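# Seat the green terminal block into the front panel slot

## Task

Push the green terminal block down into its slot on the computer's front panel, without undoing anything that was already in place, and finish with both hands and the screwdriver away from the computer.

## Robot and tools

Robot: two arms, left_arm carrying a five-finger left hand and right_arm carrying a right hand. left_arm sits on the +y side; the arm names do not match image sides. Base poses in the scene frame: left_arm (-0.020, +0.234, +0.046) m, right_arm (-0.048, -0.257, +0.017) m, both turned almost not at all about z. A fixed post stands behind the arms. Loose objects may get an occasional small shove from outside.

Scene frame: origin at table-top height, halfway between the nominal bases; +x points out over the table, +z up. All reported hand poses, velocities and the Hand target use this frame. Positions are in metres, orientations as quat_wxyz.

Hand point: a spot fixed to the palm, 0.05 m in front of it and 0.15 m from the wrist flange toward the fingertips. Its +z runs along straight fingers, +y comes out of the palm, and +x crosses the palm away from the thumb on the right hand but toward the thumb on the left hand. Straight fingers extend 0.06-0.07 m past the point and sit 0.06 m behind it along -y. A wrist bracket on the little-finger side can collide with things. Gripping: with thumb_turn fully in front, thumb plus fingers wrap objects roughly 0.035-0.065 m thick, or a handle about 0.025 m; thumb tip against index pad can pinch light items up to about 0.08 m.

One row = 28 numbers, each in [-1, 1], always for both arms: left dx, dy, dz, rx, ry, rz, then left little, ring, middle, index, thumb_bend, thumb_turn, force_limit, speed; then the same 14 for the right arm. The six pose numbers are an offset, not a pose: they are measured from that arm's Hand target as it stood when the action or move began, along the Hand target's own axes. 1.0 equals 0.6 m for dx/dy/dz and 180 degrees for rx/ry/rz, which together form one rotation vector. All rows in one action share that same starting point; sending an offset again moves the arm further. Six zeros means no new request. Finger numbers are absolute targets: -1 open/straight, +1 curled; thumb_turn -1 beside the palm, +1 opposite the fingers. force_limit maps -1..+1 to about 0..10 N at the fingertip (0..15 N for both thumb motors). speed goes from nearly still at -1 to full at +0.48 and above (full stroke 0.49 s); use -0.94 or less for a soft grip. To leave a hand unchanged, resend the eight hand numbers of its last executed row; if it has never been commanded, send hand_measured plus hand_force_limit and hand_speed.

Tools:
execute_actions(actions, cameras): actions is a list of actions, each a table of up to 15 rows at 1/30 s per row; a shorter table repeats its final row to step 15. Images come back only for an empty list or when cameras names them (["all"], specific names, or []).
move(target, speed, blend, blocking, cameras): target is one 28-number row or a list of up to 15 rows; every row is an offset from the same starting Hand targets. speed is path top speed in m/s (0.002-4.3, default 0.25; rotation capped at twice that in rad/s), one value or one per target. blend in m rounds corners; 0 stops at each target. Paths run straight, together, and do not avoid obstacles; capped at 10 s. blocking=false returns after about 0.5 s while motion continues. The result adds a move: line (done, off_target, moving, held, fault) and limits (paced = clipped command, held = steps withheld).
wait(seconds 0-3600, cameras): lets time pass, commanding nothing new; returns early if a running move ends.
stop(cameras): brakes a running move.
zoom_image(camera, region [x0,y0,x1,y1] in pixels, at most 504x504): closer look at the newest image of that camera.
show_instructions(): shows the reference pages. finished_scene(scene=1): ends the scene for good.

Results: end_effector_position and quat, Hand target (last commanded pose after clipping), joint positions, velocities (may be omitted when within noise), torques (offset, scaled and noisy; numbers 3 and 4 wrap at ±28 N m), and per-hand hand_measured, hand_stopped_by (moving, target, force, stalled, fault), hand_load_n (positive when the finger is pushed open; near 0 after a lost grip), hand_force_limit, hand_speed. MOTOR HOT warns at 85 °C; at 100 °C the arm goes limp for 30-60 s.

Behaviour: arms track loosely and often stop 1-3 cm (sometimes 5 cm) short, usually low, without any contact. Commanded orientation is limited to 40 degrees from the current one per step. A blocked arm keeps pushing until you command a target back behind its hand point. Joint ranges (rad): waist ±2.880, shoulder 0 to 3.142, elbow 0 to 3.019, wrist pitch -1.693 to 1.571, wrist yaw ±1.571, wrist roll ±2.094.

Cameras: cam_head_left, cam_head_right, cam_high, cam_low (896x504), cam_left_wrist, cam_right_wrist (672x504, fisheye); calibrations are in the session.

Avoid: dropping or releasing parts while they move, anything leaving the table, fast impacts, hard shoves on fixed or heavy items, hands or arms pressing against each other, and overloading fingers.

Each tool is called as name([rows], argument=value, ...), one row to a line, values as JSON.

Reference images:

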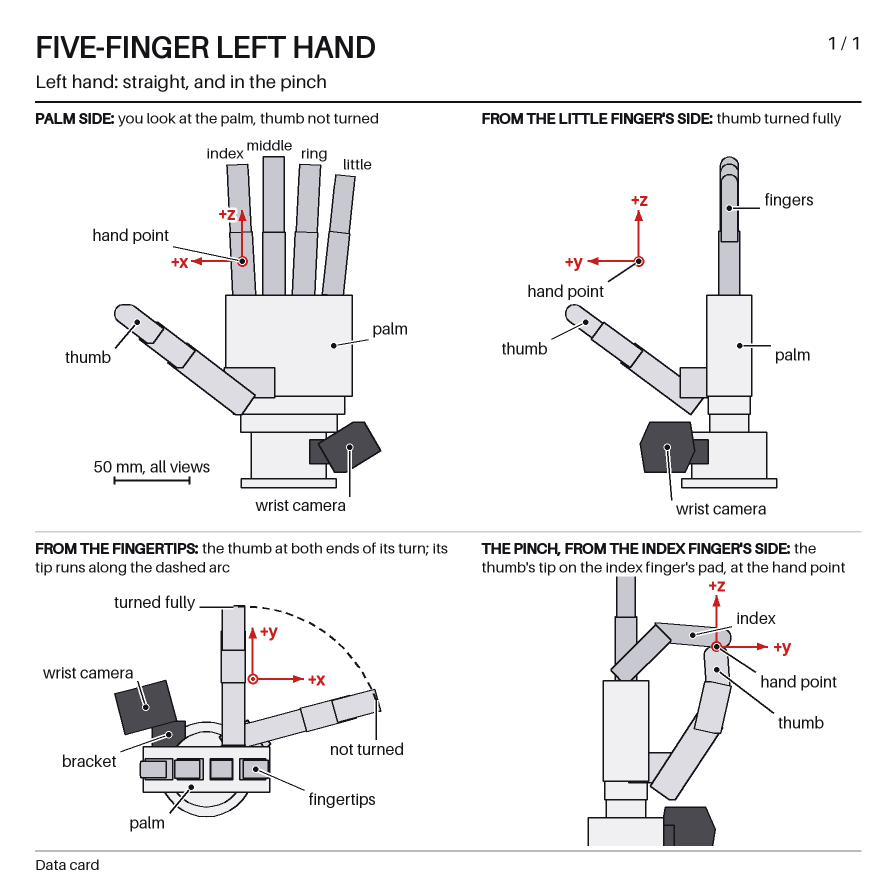

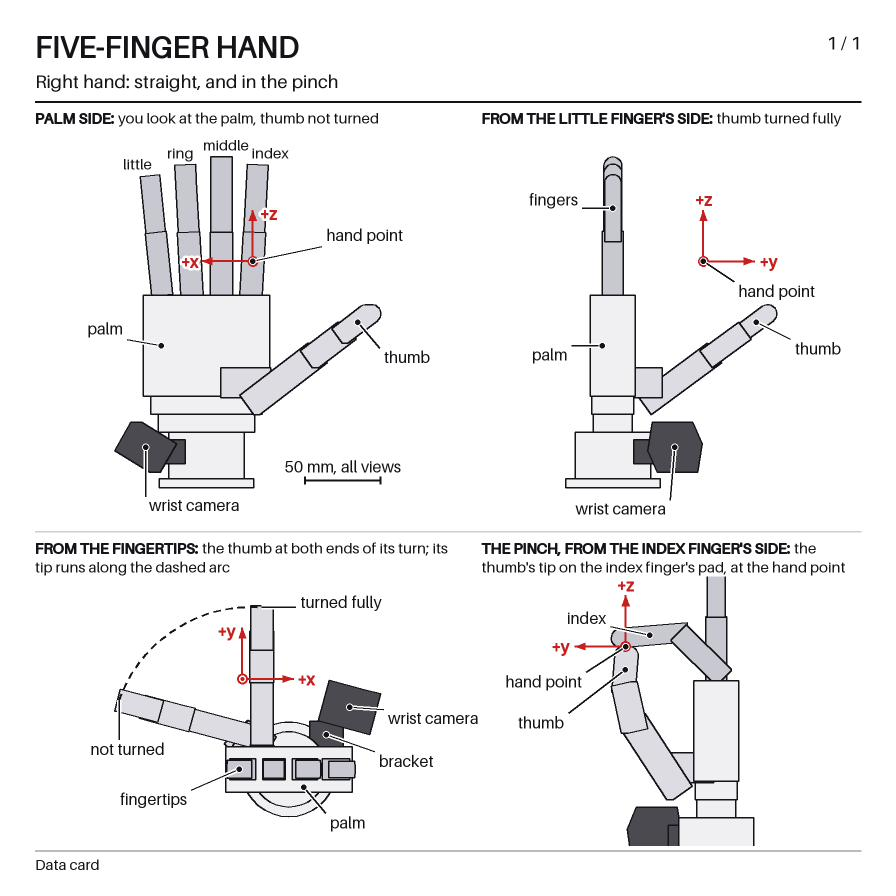

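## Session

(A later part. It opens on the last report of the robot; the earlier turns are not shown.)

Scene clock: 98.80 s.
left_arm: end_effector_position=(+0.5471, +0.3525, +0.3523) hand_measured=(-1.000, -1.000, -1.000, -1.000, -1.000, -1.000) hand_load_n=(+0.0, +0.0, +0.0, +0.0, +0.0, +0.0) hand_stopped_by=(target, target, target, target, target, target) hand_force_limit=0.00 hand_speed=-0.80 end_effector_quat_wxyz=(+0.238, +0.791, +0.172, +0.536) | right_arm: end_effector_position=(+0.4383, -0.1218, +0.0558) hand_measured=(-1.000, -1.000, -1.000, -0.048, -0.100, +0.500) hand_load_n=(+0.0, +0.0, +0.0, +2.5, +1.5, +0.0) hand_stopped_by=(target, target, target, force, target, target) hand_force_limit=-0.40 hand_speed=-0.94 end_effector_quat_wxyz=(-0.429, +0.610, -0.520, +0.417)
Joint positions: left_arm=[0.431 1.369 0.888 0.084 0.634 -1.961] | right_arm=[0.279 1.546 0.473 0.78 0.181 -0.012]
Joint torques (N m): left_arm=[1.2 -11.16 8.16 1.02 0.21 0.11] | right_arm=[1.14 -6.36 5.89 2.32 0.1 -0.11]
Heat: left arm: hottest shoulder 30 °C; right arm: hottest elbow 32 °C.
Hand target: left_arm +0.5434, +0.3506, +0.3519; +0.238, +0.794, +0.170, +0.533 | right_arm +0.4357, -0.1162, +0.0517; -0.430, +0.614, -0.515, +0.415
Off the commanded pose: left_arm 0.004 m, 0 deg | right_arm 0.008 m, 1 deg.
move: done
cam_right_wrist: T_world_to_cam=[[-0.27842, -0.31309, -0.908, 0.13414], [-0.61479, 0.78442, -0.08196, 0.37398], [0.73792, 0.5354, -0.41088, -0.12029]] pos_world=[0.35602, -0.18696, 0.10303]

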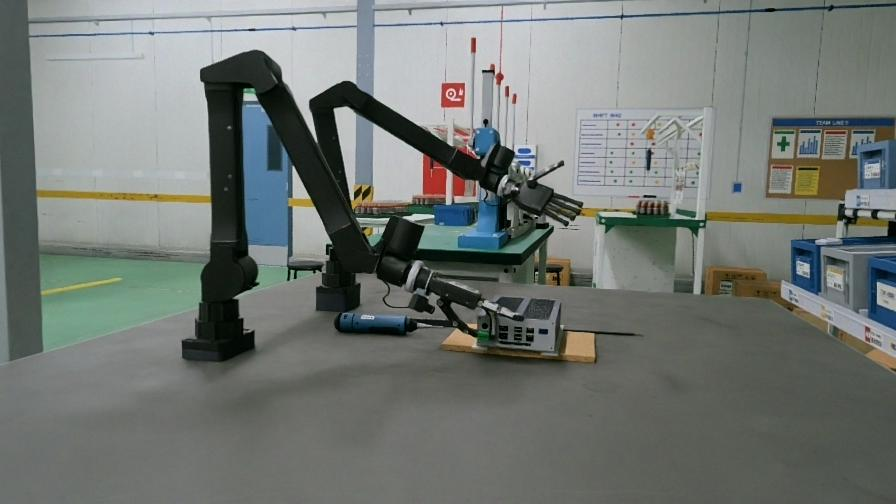

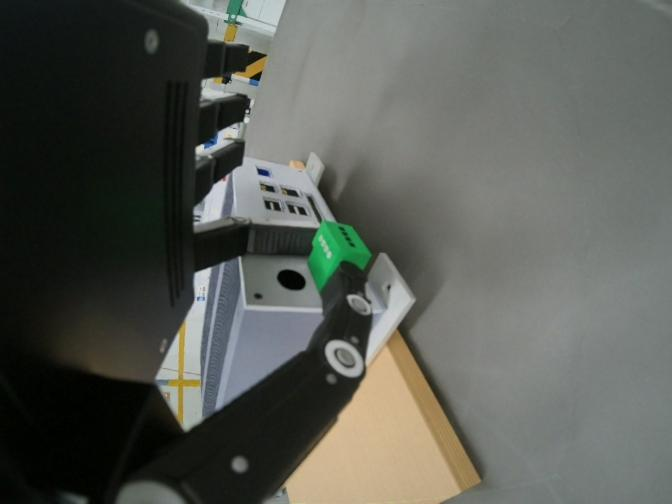

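move(target=[0,0,0,0,0,0,-1,-1,-1,-1,-1,-1,0,-0.8,-0.0002,0.00166,-0.0003,-0.00165,-0.00016,0.00017,-1,-1,-1,0.15,-0.1,0.5,-0.4,-0.94], speed=0.02, cameras=["cam_low","cam_right_wrist"])

zoom_image(camera="cam_low", region=[472, 320, 497, 345])

zoom_image(camera="cam_right_wrist", region=[235, 235, 335, 310])

Scene clock: 100.03 s.
left_arm: end_effector_position=(+0.5471, +0.3525, +0.3523) hand_measured=(-1.000, -1.000, -1.000, -1.000, -1.000, -1.000) hand_load_n=(+0.0, +0.0, +0.0, +0.0, +0.0, +0.0) hand_stopped_by=(target, target, target, target, target, target) hand_force_limit=0.00 hand_speed=-0.80 end_effector_quat_wxyz=(+0.238, +0.791, +0.172, +0.536) | right_arm: end_effector_position=(+0.4383, -0.1218, +0.0558) hand_measured=(-1.000, -1.000, -1.000, -0.048, -0.100, +0.500) hand_load_n=(+0.0, +0.0, -0.5, +2.5, +1.5, +0.0) hand_stopped_by=(target, target, target, force, target, target) hand_force_limit=-0.40 hand_speed=-0.94 end_effector_quat_wxyz=(-0.429, +0.610, -0.520, +0.417)
Joint positions: left_arm=[0.431 1.369 0.888 0.084 0.634 -1.961] | right_arm=[0.279 1.546 0.473 0.78 0.181 -0.012]
Joint torques (N m): left_arm=[1.26 -11.11 8.16 1.03 0.21 0.11] | right_arm=[1.2 -6.24 5.96 2.06 0.07 -0.11]
Heat: left arm: hottest shoulder 30 °C; right arm: hottest elbow 32 °C.
Hand target: left_arm +0.5434, +0.3506, +0.3519; +0.238, +0.794, +0.170, +0.533 | right_arm +0.4352, -0.1162, +0.0508; -0.429, +0.615, -0.516, +0.414
Off the commanded pose: left_arm 0.004 m, 0 deg | right_arm 0.008 m, 1 deg.
move: done
cam_right_wrist: T_world_to_cam=[[-0.27842, -0.31309, -0.908, 0.13414], [-0.61479, 0.78442, -0.08196, 0.37398], [0.73792, 0.5354, -0.41088, -0.12029]] pos_world=[0.35602, -0.18696, 0.10303]

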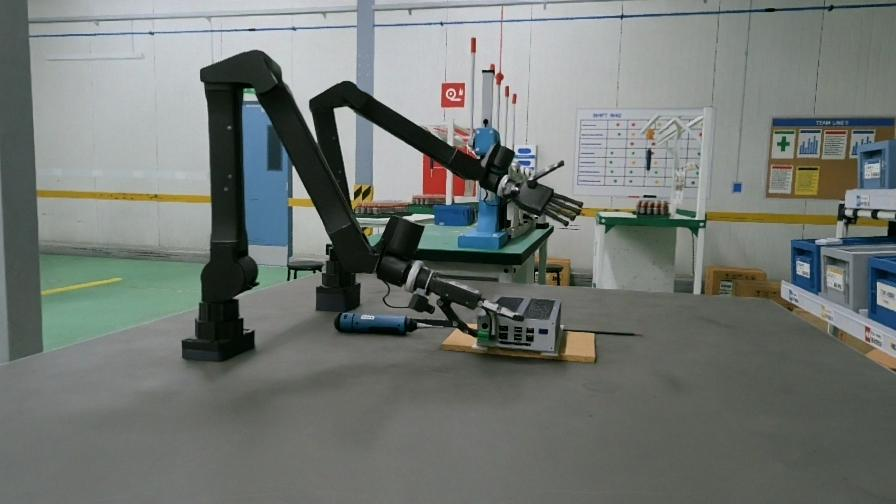

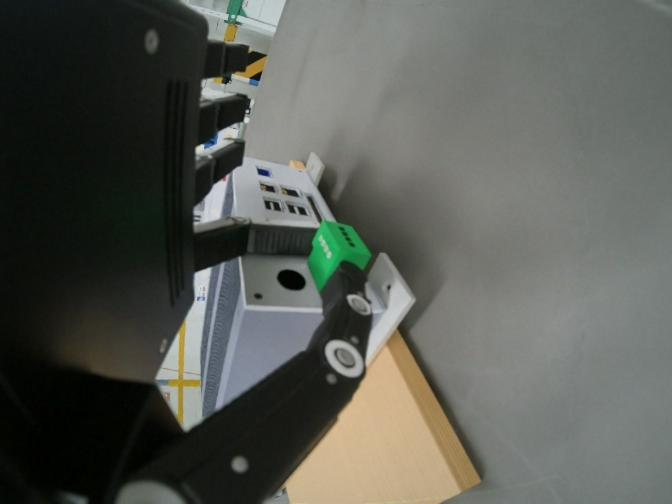

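Scaled by 20.160 from the camera's image (finer frame: 1280x720).

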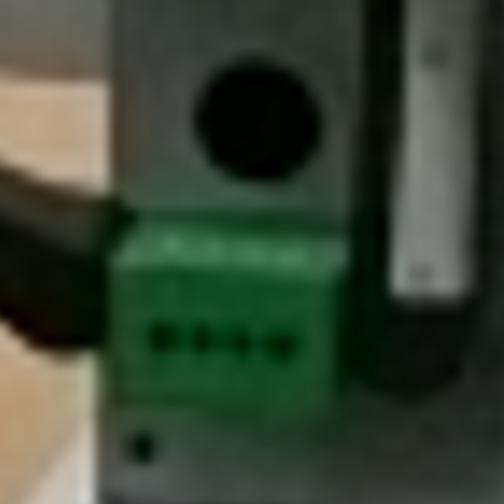

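Scaled by 5.040 from the camera's image (finer frame: 960x720).

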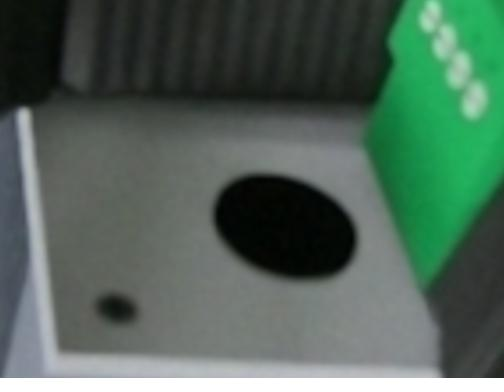

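move(target=[0,0,0,0,0,0,-1,-1,-1,-1,-1,-1,0,-0.8,-0.0002,0.00166,-0.0003,-0.00165,-0.00016,0.00017,-1,-1,-1,0.15,-0.1,0.5,-0.4,-0.94], speed=0.02)

Scene clock: 100.63 s.
left_arm: end_effector_position=(+0.5471, +0.3525, +0.3523) hand_measured=(-1.000, -1.000, -1.000, -1.000, -1.000, -1.000) hand_load_n=(+0.0, +0.0, +0.0, +0.0, +0.0, +0.0) hand_stopped_by=(target, target, target, target, target, target) hand_force_limit=0.00 hand_speed=-0.80 end_effector_quat_wxyz=(+0.238, +0.791, +0.172, +0.536) | right_arm: end_effector_position=(+0.4383, -0.1218, +0.0558) hand_measured=(-1.000, -1.000, -1.000, -0.048, -0.100, +0.500) hand_load_n=(+0.0, +0.0, +0.0, +2.5, +1.5, +0.0) hand_stopped_by=(target, target, target, force, target, target) hand_force_limit=-0.40 hand_speed=-0.94 end_effector_quat_wxyz=(-0.429, +0.610, -0.520, +0.417)
Joint positions: left_arm=[0.431 1.369 0.888 0.084 0.634 -1.961] | right_arm=[0.279 1.546 0.473 0.78 0.181 -0.012]
Joint torques (N m): left_arm=[1.2 -11.16 8.16 1.03 0.21 0.11] | right_arm=[1.14 -6.3 6.02 1.81 0.04 -0.09]
Heat: left arm: hottest shoulder 30 °C; right arm: hottest elbow 32 °C.
Hand target: left_arm +0.5434, +0.3506, +0.3519; +0.238, +0.794, +0.170, +0.533 | right_arm +0.4347, -0.1162, +0.0498; -0.427, +0.616, -0.518, +0.412
Off the commanded pose: left_arm 0.004 m, 0 deg | right_arm 0.009 m, 1 deg.
move: done

move(target=[0,0,0,0,0,0,-1,-1,-1,-1,-1,-1,0,-0.8,-0.0002,0.00166,-0.0003,-0.00165,-0.00016,0.00017,-1,-1,-1,0.15,-0.1,0.5,-0.4,-0.94], speed=0.02)

Scene clock: 101.30 s.
left_arm: end_effector_position=(+0.5471, +0.3525, +0.3523) hand_measured=(-1.000, -1.000, -1.000, -1.000, -1.000, -1.000) hand_load_n=(+0.0, +0.0, +0.0, +0.0, +0.0, +0.0) hand_stopped_by=(target, target, target, target, target, target) hand_force_limit=0.00 hand_speed=-0.80 end_effector_quat_wxyz=(+0.238, +0.791, +0.172, +0.536) | right_arm: end_effector_position=(+0.4383, -0.1218, +0.0558) hand_measured=(-1.000, -1.000, -1.000, -0.048, -0.100, +0.500) hand_load_n=(+0.0, +0.0, +0.0, +2.5, +1.5, +0.0) hand_stopped_by=(target, target, target, force, target, target) hand_force_limit=-0.40 hand_speed=-0.94 end_effector_quat_wxyz=(-0.429, +0.610, -0.520, +0.417)
Joint positions: left_arm=[0.431 1.369 0.888 0.084 0.634 -1.961] | right_arm=[0.279 1.546 0.473 0.78 0.181 -0.012]
Joint torques (N m): left_arm=[1.2 -11.16 8.16 1.03 0.21 0.1] | right_arm=[1.14 -6.36 6.09 1.55 0.02 -0.08]
Heat: left arm: hottest shoulder 30 °C; right arm: hottest elbow 32 °C.
Hand target: left_arm +0.5434, +0.3506, +0.3519; +0.238, +0.794, +0.170, +0.533 | right_arm +0.4343, -0.1162, +0.0489; -0.426, +0.617, -0.519, +0.410
Off the commanded pose: left_arm 0.004 m, 0 deg | right_arm 0.010 m, 1 deg.
move: done

move(target=[0,0,0,0,0,0,-1,-1,-1,-1,-1,-1,0,-0.8,-0.0002,0.00166,-0.0003,-0.00165,-0.00016,0.00017,-1,-1,-1,0.15,-0.1,0.5,-0.4,-0.94], speed=0.02)

move(target=[0,0,0,0,0,0,-1,-1,-1,-1,-1,-1,0,-0.8,-0.0002,0.00166,-0.0003,-0.00165,-0.00016,0.00017,-1,-1,-1,0.15,-0.1,0.5,-0.4,-0.94], speed=0.02)

Scene clock: 102.03 s.
left_arm: end_effector_position=(+0.5471, +0.3525, +0.3523) hand_measured=(-1.000, -1.000, -1.000, -1.000, -1.000, -1.000) hand_load_n=(+0.0, +0.0, +0.0, +0.0, +0.0, +0.0) hand_stopped_by=(target, target, target, target, target, target) hand_force_limit=0.00 hand_speed=-0.80 end_effector_quat_wxyz=(+0.238, +0.791, +0.172, +0.536) | right_arm: end_effector_position=(+0.4379, -0.1219, +0.0551) hand_measured=(-1.000, -1.000, -1.000, -0.048, -0.100, +0.500) hand_load_n=(+0.0, +0.0, +0.0, +2.5, +1.0, +0.0) hand_stopped_by=(target, target, target, force, target, target) hand_force_limit=-0.40 hand_speed=-0.94 end_effector_quat_wxyz=(-0.428, +0.611, -0.520, +0.417)
Joint positions: left_arm=[0.431 1.369 0.888 0.084 0.634 -1.961] | right_arm=[0.279 1.546 0.473 0.777 0.181 -0.012]
Joint torques (N m): left_arm=[1.2 -11.11 8.16 1.03 0.21 0.11] | right_arm=[1.14 -6.42 6.17 1.42 -0.01 -0.07]
Heat: left arm: hottest shoulder 30 °C; right arm: hottest elbow 32 °C.
Hand target: left_arm +0.5434, +0.3506, +0.3519; +0.238, +0.794, +0.170, +0.533 | right_arm +0.4338, -0.1161, +0.0481; -0.425, +0.618, -0.520, +0.409
Off the commanded pose: left_arm 0.004 m, 0 deg | right_arm 0.010 m, 1 deg.
move: done

Scene clock: 102.53 s.
left_arm: end_effector_position=(+0.5471, +0.3525, +0.3523) hand_measured=(-1.000, -1.000, -1.000, -1.000, -1.000, -1.000) hand_load_n=(+0.0, +0.0, +0.0, +0.0, +0.0, +0.0) hand_stopped_by=(target, target, target, target, target, target) hand_force_limit=0.00 hand_speed=-0.80 end_effector_quat_wxyz=(+0.238, +0.791, +0.172, +0.536) | right_arm: end_effector_position=(+0.4370, -0.1222, +0.0534) hand_measured=(-1.000, -1.000, -1.000, -0.048, -0.100, +0.500) hand_load_n=(+0.0, +0.0, +0.0, +2.5, +1.5, +0.0) hand_stopped_by=(target, target, target, force, target, target) hand_force_limit=-0.40 hand_speed=-0.94 end_effector_quat_wxyz=(-0.425, +0.613, -0.521, +0.415)
Joint positions: left_arm=[0.431 1.369 0.888 0.084 0.634 -1.961] | right_arm=[0.279 1.546 0.473 0.77 0.181 -0.012]
Joint torques (N m): left_arm=[1.2 -11.11 8.17 1.02 0.22 0.11] | right_arm=[1.14 -6.42 6.24 1.44 -0.03 -0.05]
Heat: left arm: hottest shoulder 30 °C; right arm: hottest elbow 32 °C.
Hand target: left_arm +0.5434, +0.3506, +0.3519; +0.238, +0.794, +0.170, +0.533 | right_arm +0.4333, -0.1161, +0.0472; -0.423, +0.619, -0.521, +0.407
Off the commanded pose: left_arm 0.004 m, 0 deg | right_arm 0.009 m, 1 deg.
move: done

move(target=[0,0,0,0,0,0,-1,-1,-1,-1,-1,-1,0,-0.8,0.0006,-0.00498,0.0009,0.00495,0.00048,-0.00051,-1,-1,-1,0.15,-0.1,0.5,-0.4,-0.94], speed=0.02)

move(target=[0,0,0,0,0,0,-1,-1,-1,-1,-1,-1,0,-0.8,0.00015,-0.00125,0.00023,0.00124,0.00012,-0.00013,-1,-1,-1,0.15,-0.1,0.5,-0.4,-0.94], speed=0.02)

Scene clock: 103.47 s.
left_arm: end_effector_position=(+0.5471, +0.3525, +0.3523) hand_measured=(-1.000, -1.000, -1.000, -1.000, -1.000, -1.000) hand_load_n=(+0.0, +0.0, +0.0, +0.5, +0.0, +0.0) hand_stopped_by=(target, target, target, target, target, target) hand_force_limit=0.00 hand_speed=-0.80 end_effector_quat_wxyz=(+0.238, +0.791, +0.172, +0.536) | right_arm: end_effector_position=(+0.4370, -0.1222, +0.0534) hand_measured=(-1.000, -1.000, -1.000, -0.048, -0.100, +0.500) hand_load_n=(+0.0, +0.0, +0.0, +2.5, +1.5, +0.0) hand_stopped_by=(target, target, target, force, target, target) hand_force_limit=-0.40 hand_speed=-0.94 end_effector_quat_wxyz=(-0.425, +0.613, -0.521, +0.415)
Joint positions: left_arm=[0.431 1.369 0.888 0.084 0.634 -1.961] | right_arm=[0.279 1.546 0.473 0.77 0.181 -0.012]
Joint torques (N m): left_arm=[1.2 -11.11 8.16 1.03 0.21 0.1] | right_arm=[1.14 -6.3 6.04 2.18 0.05 -0.09]
Heat: left arm: hottest shoulder 30 °C; right arm: hottest elbow 31 °C.
Hand target: left_arm +0.5434, +0.3506, +0.3519; +0.238, +0.794, +0.170, +0.533 | right_arm +0.4348, -0.1161, +0.0499; -0.428, +0.616, -0.517, +0.412
Off the commanded pose: left_arm 0.004 m, 0 deg | right_arm 0.007 m, 1 deg.
move: done

Scene clock: 103.97 s.
left_arm: end_effector_position=(+0.5471, +0.3525, +0.3523) hand_measured=(-1.000, -1.000, -1.000, -1.000, -1.000, -1.000) hand_load_n=(+0.0, +0.0, +0.0, +0.0, +0.0, +0.0) hand_stopped_by=(target, target, target, target, target, target) hand_force_limit=0.00 hand_speed=-0.80 end_effector_quat_wxyz=(+0.238, +0.791, +0.172, +0.536) | right_arm: end_effector_position=(+0.4372, -0.1221, +0.0538) hand_measured=(-1.000, -1.000, -1.000, -0.048, -0.100, +0.500) hand_load_n=(+0.0, +0.0, +0.0, +2.5, +1.5, +0.0) hand_stopped_by=(target, target, target, force, target, target) hand_force_limit=-0.40 hand_speed=-0.94 end_effector_quat_wxyz=(-0.426, +0.612, -0.521, +0.415)
Joint positions: left_arm=[0.431 1.369 0.888 0.084 0.634 -1.961] | right_arm=[0.279 1.546 0.473 0.771 0.181 -0.012]
Joint torques (N m): left_arm=[1.26 -11.11 8.16 1.03 0.21 0.11] | right_arm=[1.2 -6.24 6 2.3 0.06 -0.1]
Heat: left arm: hottest shoulder 30 °C; right arm: hottest elbow 31 °C.
Hand target: left_arm +0.5434, +0.3506, +0.3519; +0.238, +0.794, +0.170, +0.533 | right_arm +0.4351, -0.1161, +0.0506; -0.429, +0.615, -0.517, +0.413
Off the commanded pose: left_arm 0.004 m, 0 deg | right_arm 0.007 m, 1 deg.
move: done

Wrist pitch now gives fine vertical control; one more small step up.

move(target=[0,0,0,0,0,0,-1,-1,-1,-1,-1,-1,0,-0.8,0.0001,-0.00083,0.00015,0.00083,0.00008,-0.00009,-1,-1,-1,0.15,-0.1,0.5,-0.4,-0.94], speed=0.02, cameras=["cam_low","cam_right_wrist"])

zoom_image(camera="cam_low", region=[472, 320, 497, 345])

zoom_image(camera="cam_right_wrist", region=[235, 235, 335, 310])

Scene clock: 104.63 s.
left_arm: end_effector_position=(+0.5471, +0.3525, +0.3523) hand_measured=(-1.000, -1.000, -1.000, -1.000, -1.000, -1.000) hand_load_n=(+0.0, +0.0, +0.0, +0.0, +0.0, +0.0) hand_stopped_by=(target, target, target, target, target, target) hand_force_limit=0.00 hand_speed=-0.80 end_effector_quat_wxyz=(+0.238, +0.791, +0.172, +0.536) | right_arm: end_effector_position=(+0.4376, -0.1220, +0.0546) hand_measured=(-1.000, -1.000, -1.000, -0.048, -0.100, +0.500) hand_load_n=(+0.0, +0.0, +0.0, +2.0, +1.5, +0.0) hand_stopped_by=(target, target, target, force, target, target) hand_force_limit=-0.40 hand_speed=-0.94 end_effector_quat_wxyz=(-0.427, +0.611, -0.520, +0.416)
Joint positions: left_arm=[0.431 1.369 0.888 0.084 0.634 -1.961] | right_arm=[0.279 1.546 0.473 0.775 0.181 -0.012]
Joint torques (N m): left_arm=[1.2 -11.11 8.16 1.03 0.22 0.11] | right_arm=[1.14 -6.18 5.96 2.29 0.07 -0.11]
Heat: left arm: hottest shoulder 30 °C; right arm: hottest elbow 31 °C.
Hand target: left_arm +0.5434, +0.3506, +0.3519; +0.238, +0.794, +0.170, +0.533 | right_arm +0.4354, -0.1161, +0.0510; -0.429, +0.615, -0.516, +0.414
Off the commanded pose: left_arm 0.004 m, 0 deg | right_arm 0.007 m, 1 deg.
move: done
cam_right_wrist: T_world_to_cam=[[-0.28271, -0.31433, -0.90624, 0.13444], [-0.61517, 0.78431, -0.08014, 0.37376], [0.73597, 0.53483, -0.4151, -0.11915]] pos_world=[0.35562, -0.18716, 0.10233]

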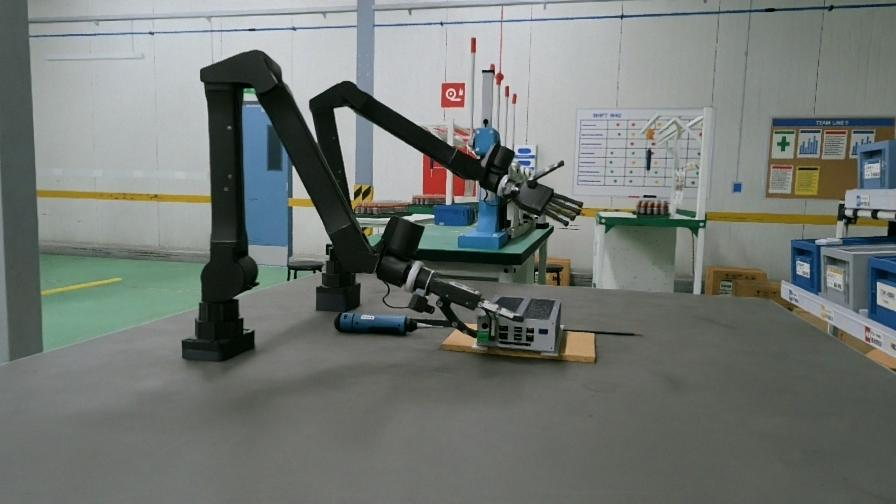

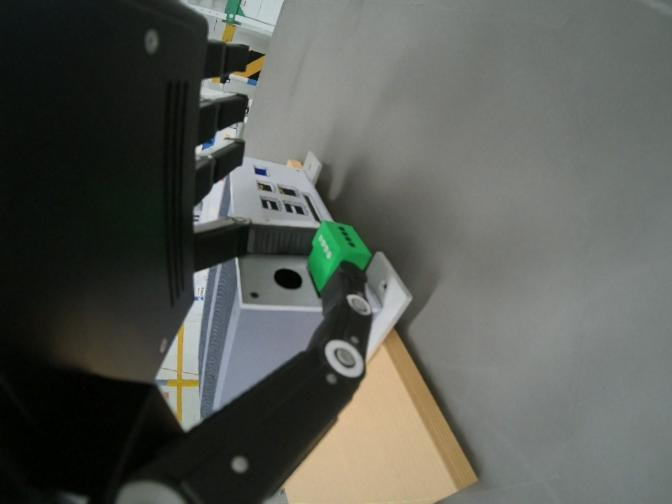

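Scaled by 20.160 from the camera's image (finer frame: 1280x720).

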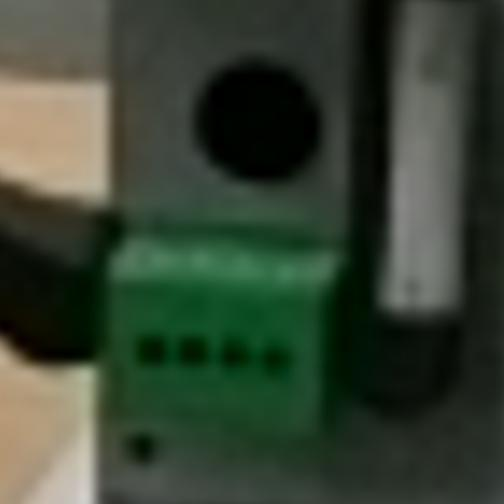

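Scaled by 5.040 from the camera's image (finer frame: 960x720).

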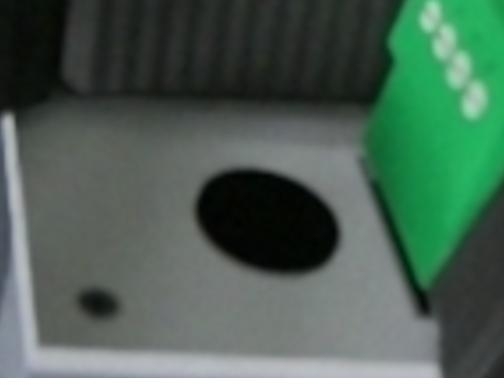

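move(target=[0,0,0,0,0,0,-1,-1,-1,-1,-1,-1,0,-0.8,-0.00065,-0.00994,0.00484,0.00314,0.00005,0.00054,-1,-1,-1,0.15,-0.1,0.5,-0.4,-0.94], speed=0.02)

Scene clock: 107.73 s.
left_arm: end_effector_position=(+0.5471, +0.3525, +0.3523) hand_measured=(-1.000, -1.000, -1.000, -1.000, -1.000, -1.000) hand_load_n=(+0.0, +0.0, +0.0, +0.0, +0.0, +0.0) hand_stopped_by=(target, target, target, target, target, target) hand_force_limit=0.00 hand_speed=-0.80 end_effector_quat_wxyz=(+0.238, +0.791, +0.172, +0.536) | right_arm: end_effector_position=(+0.4376, -0.1220, +0.0546) hand_measured=(-1.000, -1.000, -1.000, -0.048, -0.100, +0.500) hand_load_n=(+0.0, +0.0, +0.0, +2.5, +1.0, +0.0) hand_stopped_by=(target, target, target, force, target, target) hand_force_limit=-0.40 hand_speed=-0.94 end_effector_quat_wxyz=(-0.427, +0.611, -0.520, +0.416)
Joint positions: left_arm=[0.431 1.369 0.888 0.084 0.634 -1.961] | right_arm=[0.279 1.546 0.473 0.775 0.181 -0.012]
Joint torques (N m): left_arm=[1.2 -11.11 8.16 1.03 0.21 0.1] | right_arm=[1.14 -6.42 6.83 2.22 0.08 -0.11]
Heat: left arm: hottest shoulder 30 °C; right arm: hottest elbow 31 °C.
Hand target: left_arm +0.5434, +0.3506, +0.3519; +0.238, +0.794, +0.170, +0.533 | right_arm +0.4398, -0.1149, +0.0559; -0.433, +0.612, -0.515, +0.416
Off the commanded pose: left_arm 0.004 m, 0 deg | right_arm 0.008 m, 1 deg.
move: done

move(target=[0,0,0,0,0,0,-1,-1,-1,-1,-1,-1,0,-0.8,-0.00165,-0.01477,0.01112,0.00471,0.00008,0.00081,-1,-1,-1,0.15,-0.1,0.5,-0.4,-0.94], speed=0.02)

Scene clock: 108.83 s.
left_arm: end_effector_position=(+0.5471, +0.3525, +0.3523) hand_measured=(-1.000, -1.000, -1.000, -1.000, -1.000, -1.000) hand_load_n=(+0.0, +0.0, +0.0, +0.0, +0.0, +0.0) hand_stopped_by=(target, target, target, target, target, target) hand_force_limit=0.00 hand_speed=-0.80 end_effector_quat_wxyz=(+0.238, +0.791, +0.172, +0.536) | right_arm: end_effector_position=(+0.4376, -0.1220, +0.0546) hand_measured=(-1.000, -1.000, -1.000, -0.048, -0.100, +0.500) hand_load_n=(+0.0, +0.0, +0.0, +2.5, +1.5, +0.0) hand_stopped_by=(target, target, target, force, target, target) hand_force_limit=-0.40 hand_speed=-0.94 end_effector_quat_wxyz=(-0.427, +0.611, -0.520, +0.416)
Joint positions: left_arm=[0.431 1.369 0.888 0.084 0.634 -1.961] | right_arm=[0.279 1.546 0.473 0.775 0.181 -0.012]
Joint torques (N m): left_arm=[1.2 -11.11 8.16 1.03 0.21 0.11] | right_arm=[1.14 -6.24 8.59 2.14 0.07 -0.11]
Heat: left arm: hottest shoulder 30 °C; right arm: hottest elbow 31 °C.
Hand target: left_arm +0.5434, +0.3506, +0.3519; +0.238, +0.794, +0.170, +0.533 | right_arm +0.4484, -0.1124, +0.0624; -0.438, +0.608, -0.512, +0.420
Off the commanded pose: left_arm 0.004 m, 0 deg | right_arm 0.016 m, 2 deg.
move: off_target (right_arm)

move(target=[0,0,0,0,0,0,-1,-1,-1,-1,-1,-1,0,-0.8,-0.00657,-0.00012,-0.00113,0,0,0,-1,-1,-1,0.15,-0.1,0.5,-0.4,-0.94], speed=0.02)

Scene clock: 109.67 s.
left_arm: end_effector_position=(+0.5471, +0.3525, +0.3523) hand_measured=(-1.000, -1.000, -1.000, -1.000, -1.000, -1.000) hand_load_n=(+0.0, +0.0, +0.0, +0.0, +0.0, +0.0) hand_stopped_by=(target, target, target, target, target, target) hand_force_limit=0.00 hand_speed=-0.80 end_effector_quat_wxyz=(+0.238, +0.791, +0.172, +0.536) | right_arm: end_effector_position=(+0.4374, -0.1214, +0.0546) hand_measured=(-1.000, -1.000, -1.000, -0.048, -0.100, +0.500) hand_load_n=(+0.0, +0.0, +0.0, +2.5, +1.5, +0.0) hand_stopped_by=(target, target, target, force, target, target) hand_force_limit=-0.40 hand_speed=-0.94 end_effector_quat_wxyz=(-0.425, +0.611, -0.521, +0.418)
Joint positions: left_arm=[0.431 1.369 0.888 0.084 0.634 -1.961] | right_arm=[0.284 1.546 0.473 0.775 0.192 -0.012]
Joint torques (N m): left_arm=[1.2 -11.11 8.17 1.02 0.21 0.1] | right_arm=[1.61 -6.24 8.58 2.1 0.11 -0.08]
Heat: left arm: hottest shoulder 30 °C; right arm: hottest elbow 31 °C.
Hand target: left_arm +0.5434, +0.3506, +0.3519; +0.238, +0.794, +0.170, +0.533 | right_arm +0.4473, -0.1085, +0.0624; -0.438, +0.608, -0.512, +0.419
Off the commanded pose: left_arm 0.004 m, 0 deg | right_arm 0.018 m, 2 deg.
move: off_target (right_arm)

move(target=[0,0,0,0,0,0,-1,-1,-1,-1,-1,-1,0,-0.8,-0.00657,-0.00012,-0.00113,0,0,0,-1,-1,-1,0.15,-0.1,0.5,-0.4,-0.94], speed=0.02, cameras=["cam_low","cam_right_wrist"])

zoom_image(camera="cam_low", region=[472, 320, 497, 345])

zoom_image(camera="cam_right_wrist", region=[235, 235, 335, 310])

Scene clock: 110.37 s.
left_arm: end_effector_position=(+0.5471, +0.3525, +0.3523) hand_measured=(-1.000, -1.000, -1.000, -1.000, -1.000, -1.000) hand_load_n=(+0.0, +0.0, +0.0, +0.0, +0.0, +0.0) hand_stopped_by=(target, target, target, target, target, target) hand_force_limit=0.00 hand_speed=-0.80 end_effector_quat_wxyz=(+0.238, +0.791, +0.172, +0.536) | right_arm: end_effector_position=(+0.4372, -0.1210, +0.0547) hand_measured=(-1.000, -1.000, -1.000, -0.048, -0.100, +0.500) hand_load_n=(+0.0, +0.0, +0.0, +2.5, +1.5, +0.0) hand_stopped_by=(target, target, target, force, target, target) hand_force_limit=-0.40 hand_speed=-0.94 end_effector_quat_wxyz=(-0.423, +0.609, -0.522, +0.421)
Joint positions: left_arm=[0.431 1.369 0.888 0.084 0.634 -1.961] | right_arm=[0.291 1.546 0.473 0.775 0.206 -0.012]
Joint torques (N m): left_arm=[1.2 -11.11 8.16 1.03 0.22 0.11] | right_arm=[1.9 -6.3 8.59 2.04 -0.05 -0.05]
Heat: left arm: hottest shoulder 30 °C; right arm: hottest elbow 31 °C.
Hand target: left_arm +0.5434, +0.3506, +0.3519; +0.238, +0.794, +0.170, +0.533 | right_arm +0.4462, -0.1047, +0.0625; -0.438, +0.608, -0.512, +0.420
Off the commanded pose: left_arm 0.004 m, 0 deg | right_arm 0.020 m, 2 deg.
move: off_target (right_arm)
cam_right_wrist: T_world_to_cam=[[-0.28462, -0.31733, -0.9046, 0.13506], [-0.60566, 0.79096, -0.0869, 0.36965], [0.74308, 0.52315, -0.41731, -0.12381]] pos_world=[0.35433, -0.18475, 0.10262]

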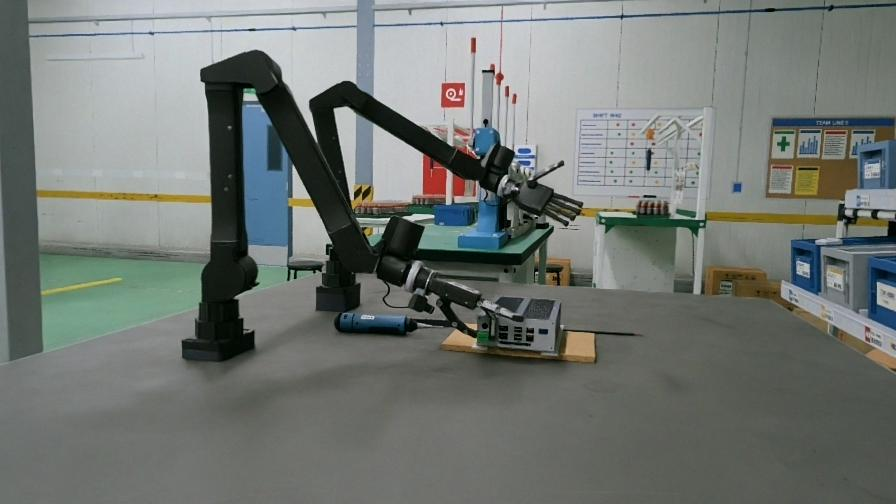

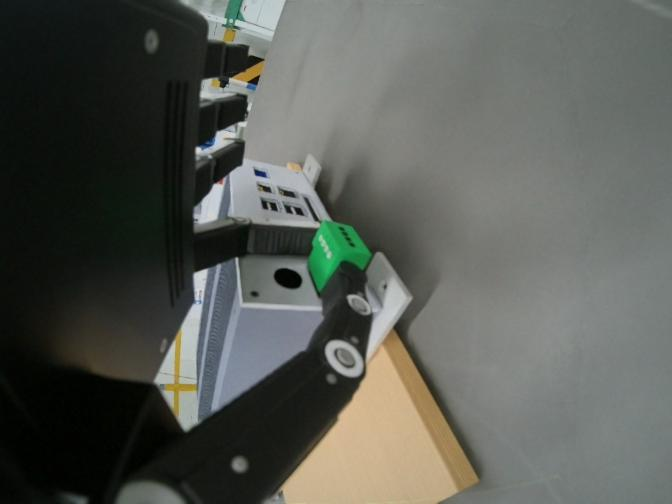

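Scaled by 20.160 from the camera's image (finer frame: 1280x720).

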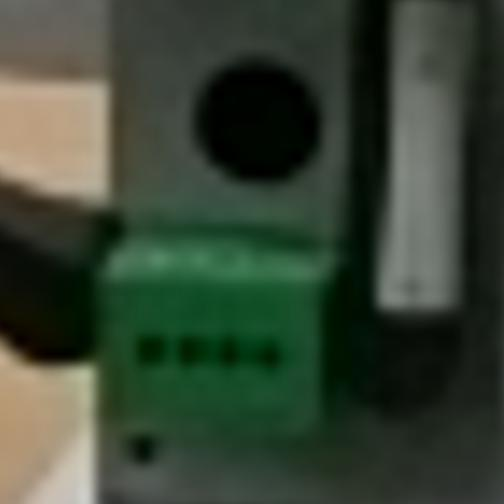

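Scaled by 5.040 from the camera's image (finer frame: 960x720).

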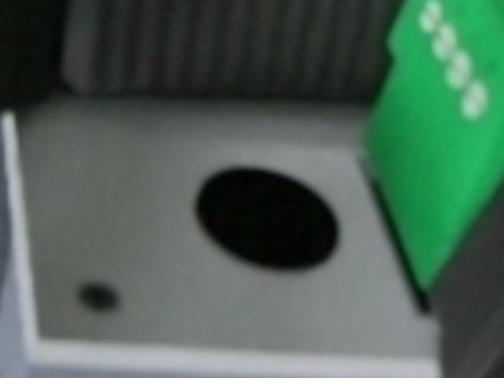

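move(target=[0,0,0,0,0,0,-1,-1,-1,-1,-1,-1,0,-0.8,-0.00541,-0.0051,0.00245,0.00166,0.00003,0.00029,-1,-1,-1,0.15,-0.1,0.5,-0.4,-0.94], speed=0.02)

Scene clock: 111.17 s.
left_arm: end_effector_position=(+0.5471, +0.3525, +0.3523) hand_measured=(-1.000, -1.000, -1.000, -1.000, -1.000, -1.000) hand_load_n=(+0.0, +0.0, +0.0, +0.0, +0.0, +0.0) hand_stopped_by=(target, target, target, target, target, target) hand_force_limit=0.00 hand_speed=-0.80 end_effector_quat_wxyz=(+0.238, +0.791, +0.172, +0.536) | right_arm: end_effector_position=(+0.4371, -0.1206, +0.0547) hand_measured=(-1.000, -1.000, -1.000, -0.048, -0.100, +0.500) hand_load_n=(+0.0, +0.0, +0.0, +2.5, +1.5, +0.0) hand_stopped_by=(target, target, target, force, target, target) hand_force_limit=-0.40 hand_speed=-0.94 end_effector_quat_wxyz=(-0.421, +0.608, -0.523, +0.423)
Joint positions: left_arm=[0.431 1.369 0.888 0.084 0.634 -1.961] | right_arm=[0.296 1.546 0.473 0.775 0.217 -0.012]
Joint torques (N m): left_arm=[1.2 -11.11 8.16 1.03 0.22 0.1] | right_arm=[2.26 -6.36 9.09 1.99 -0.16 -0.03]
Heat: left arm: hottest shoulder 30 °C; right arm: hottest elbow 31 °C.
Hand target: left_arm +0.5434, +0.3506, +0.3519; +0.238, +0.794, +0.170, +0.533 | right_arm +0.4478, -0.1010, +0.0647; -0.439, +0.607, -0.511, +0.421
Off the commanded pose: left_arm 0.004 m, 0 deg | right_arm 0.025 m, 2 deg.
move: off_target (right_arm)

move(target=[0,0,0,0,0,0,-1,-1,-1,-1,-1,-1,0,-0.8,-0.00493,-0.00009,-0.00085,0,0,0,-1,-1,-1,0.15,-0.1,0.5,-0.4,-0.94], speed=0.02, cameras=["cam_low","cam_right_wrist"])

zoom_image(camera="cam_right_wrist", region=[235, 235, 335, 310])

Scene clock: 111.93 s.
left_arm: end_effector_position=(+0.5471, +0.3525, +0.3523) hand_measured=(-1.000, -1.000, -1.000, -1.000, -1.000, -1.000) hand_load_n=(+0.0, +0.0, +0.0, +0.0, -0.5, +0.0) hand_stopped_by=(target, target, target, target, target, target) hand_force_limit=0.00 hand_speed=-0.80 end_effector_quat_wxyz=(+0.238, +0.791, +0.172, +0.536) | right_arm: end_effector_position=(+0.4369, -0.1203, +0.0548) hand_measured=(-1.000, -1.000, -1.000, -0.048, -0.100, +0.500) hand_load_n=(+0.0, +0.0, +0.0, +2.5, +1.5, +0.0) hand_stopped_by=(target, target, target, force, target, target) hand_force_limit=-0.40 hand_speed=-0.94 end_effector_quat_wxyz=(-0.419, +0.607, -0.524, +0.426)
Joint positions: left_arm=[0.431 1.369 0.888 0.084 0.634 -1.961] | right_arm=[0.301 1.546 0.473 0.775 0.228 -0.012]
Joint torques (N m): left_arm=[1.2 -11.16 8.16 1.02 0.21 0.11] | right_arm=[2.49 -6.36 9.09 1.98 -0.29 -0.01]
Heat: left arm: hottest shoulder 30 °C; right arm: hottest elbow 31 °C.
Hand target: left_arm +0.5434, +0.3506, +0.3519; +0.238, +0.794, +0.170, +0.533 | right_arm +0.4470, -0.0981, +0.0647; -0.439, +0.607, -0.511, +0.421
Off the commanded pose: left_arm 0.004 m, 0 deg | right_arm 0.026 m, 3 deg.
move: off_target (right_arm)
cam_right_wrist: T_world_to_cam=[[-0.28641, -0.31965, -0.90321, 0.13565], [-0.59682, 0.79699, -0.0928, 0.36617], [0.74952, 0.51248, -0.41904, -0.12787]] pos_world=[0.35323, -0.18294, 0.10292]

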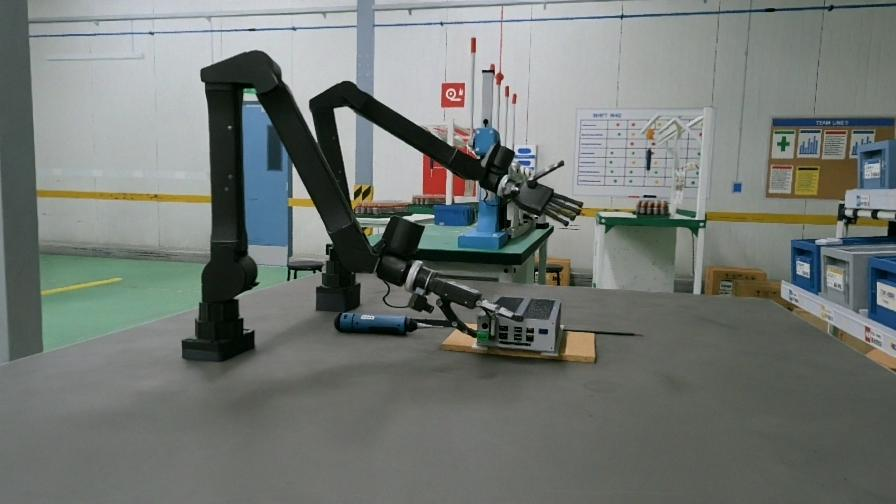

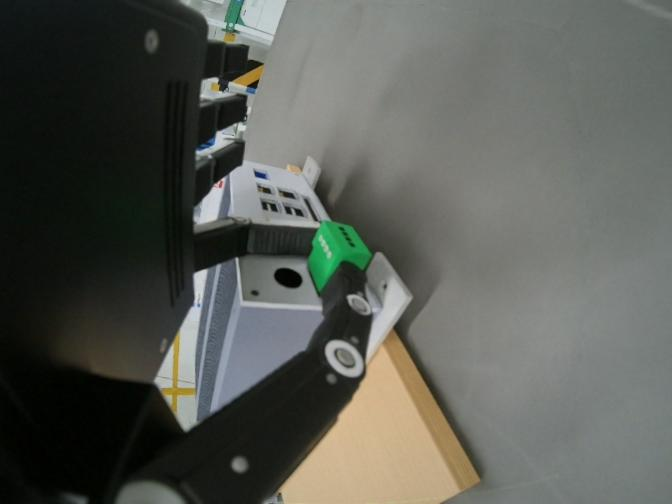

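Scaled by 5.040 from the camera's image (finer frame: 960x720).

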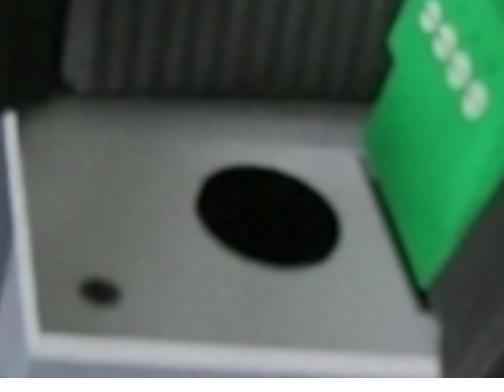

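zoom_image(camera="cam_low", region=[472, 320, 497, 345])

Scaled by 20.160 from the camera's image (finer frame: 1280x720).

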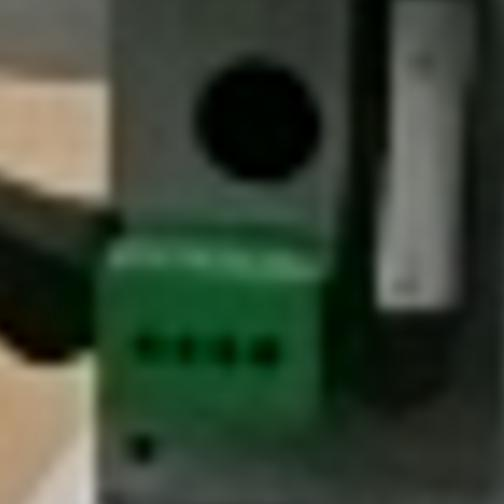

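move(target=[0,0,0,0,0,0,-1,-1,-1,-1,-1,-1,0,-0.8,-0.00828,-0.00017,-0.00137,0.0002,-0.00307,-0.00083,-1,-1,-1,0.15,-0.1,0.5,-0.4,-0.94], speed=0.02)

Scene clock: 114.17 s.
left_arm: end_effector_position=(+0.5471, +0.3525, +0.3523) hand_measured=(-1.000, -1.000, -1.000, -1.000, -1.000, -1.000) hand_load_n=(+0.0, +0.0, +0.0, +0.0, +0.0, +0.0) hand_stopped_by=(target, target, target, target, target, target) hand_force_limit=0.00 hand_speed=-0.80 end_effector_quat_wxyz=(+0.238, +0.791, +0.172, +0.536) | right_arm: end_effector_position=(+0.4367, -0.1199, +0.0548) hand_measured=(-1.000, -1.000, -1.000, -0.048, -0.100, +0.500) hand_load_n=(+0.0, +0.0, +0.0, +2.5, +1.5, -0.5) hand_stopped_by=(target, target, target, force, target, target) hand_force_limit=-0.40 hand_speed=-0.94 end_effector_quat_wxyz=(-0.419, +0.607, -0.524, +0.426)
Joint positions: left_arm=[0.431 1.369 0.888 0.084 0.634 -1.961] | right_arm=[0.303 1.546 0.473 0.775 0.232 -0.012]
Joint torques (N m): left_arm=[1.26 -11.11 8.16 1.03 0.21 0.11] | right_arm=[2.96 -6.36 9.07 1.95 -0.53 -0.01]
Heat: left arm: hottest shoulder 30 °C; right arm: hottest elbow 31 °C.
Hand target: left_arm +0.5434, +0.3506, +0.3519; +0.238, +0.794, +0.170, +0.533 | right_arm +0.4456, -0.0933, +0.0647; -0.441, +0.610, -0.508, +0.418
Off the commanded pose: left_arm 0.004 m, 0 deg | right_arm 0.030 m, 3 deg.
move: off_target (right_arm)


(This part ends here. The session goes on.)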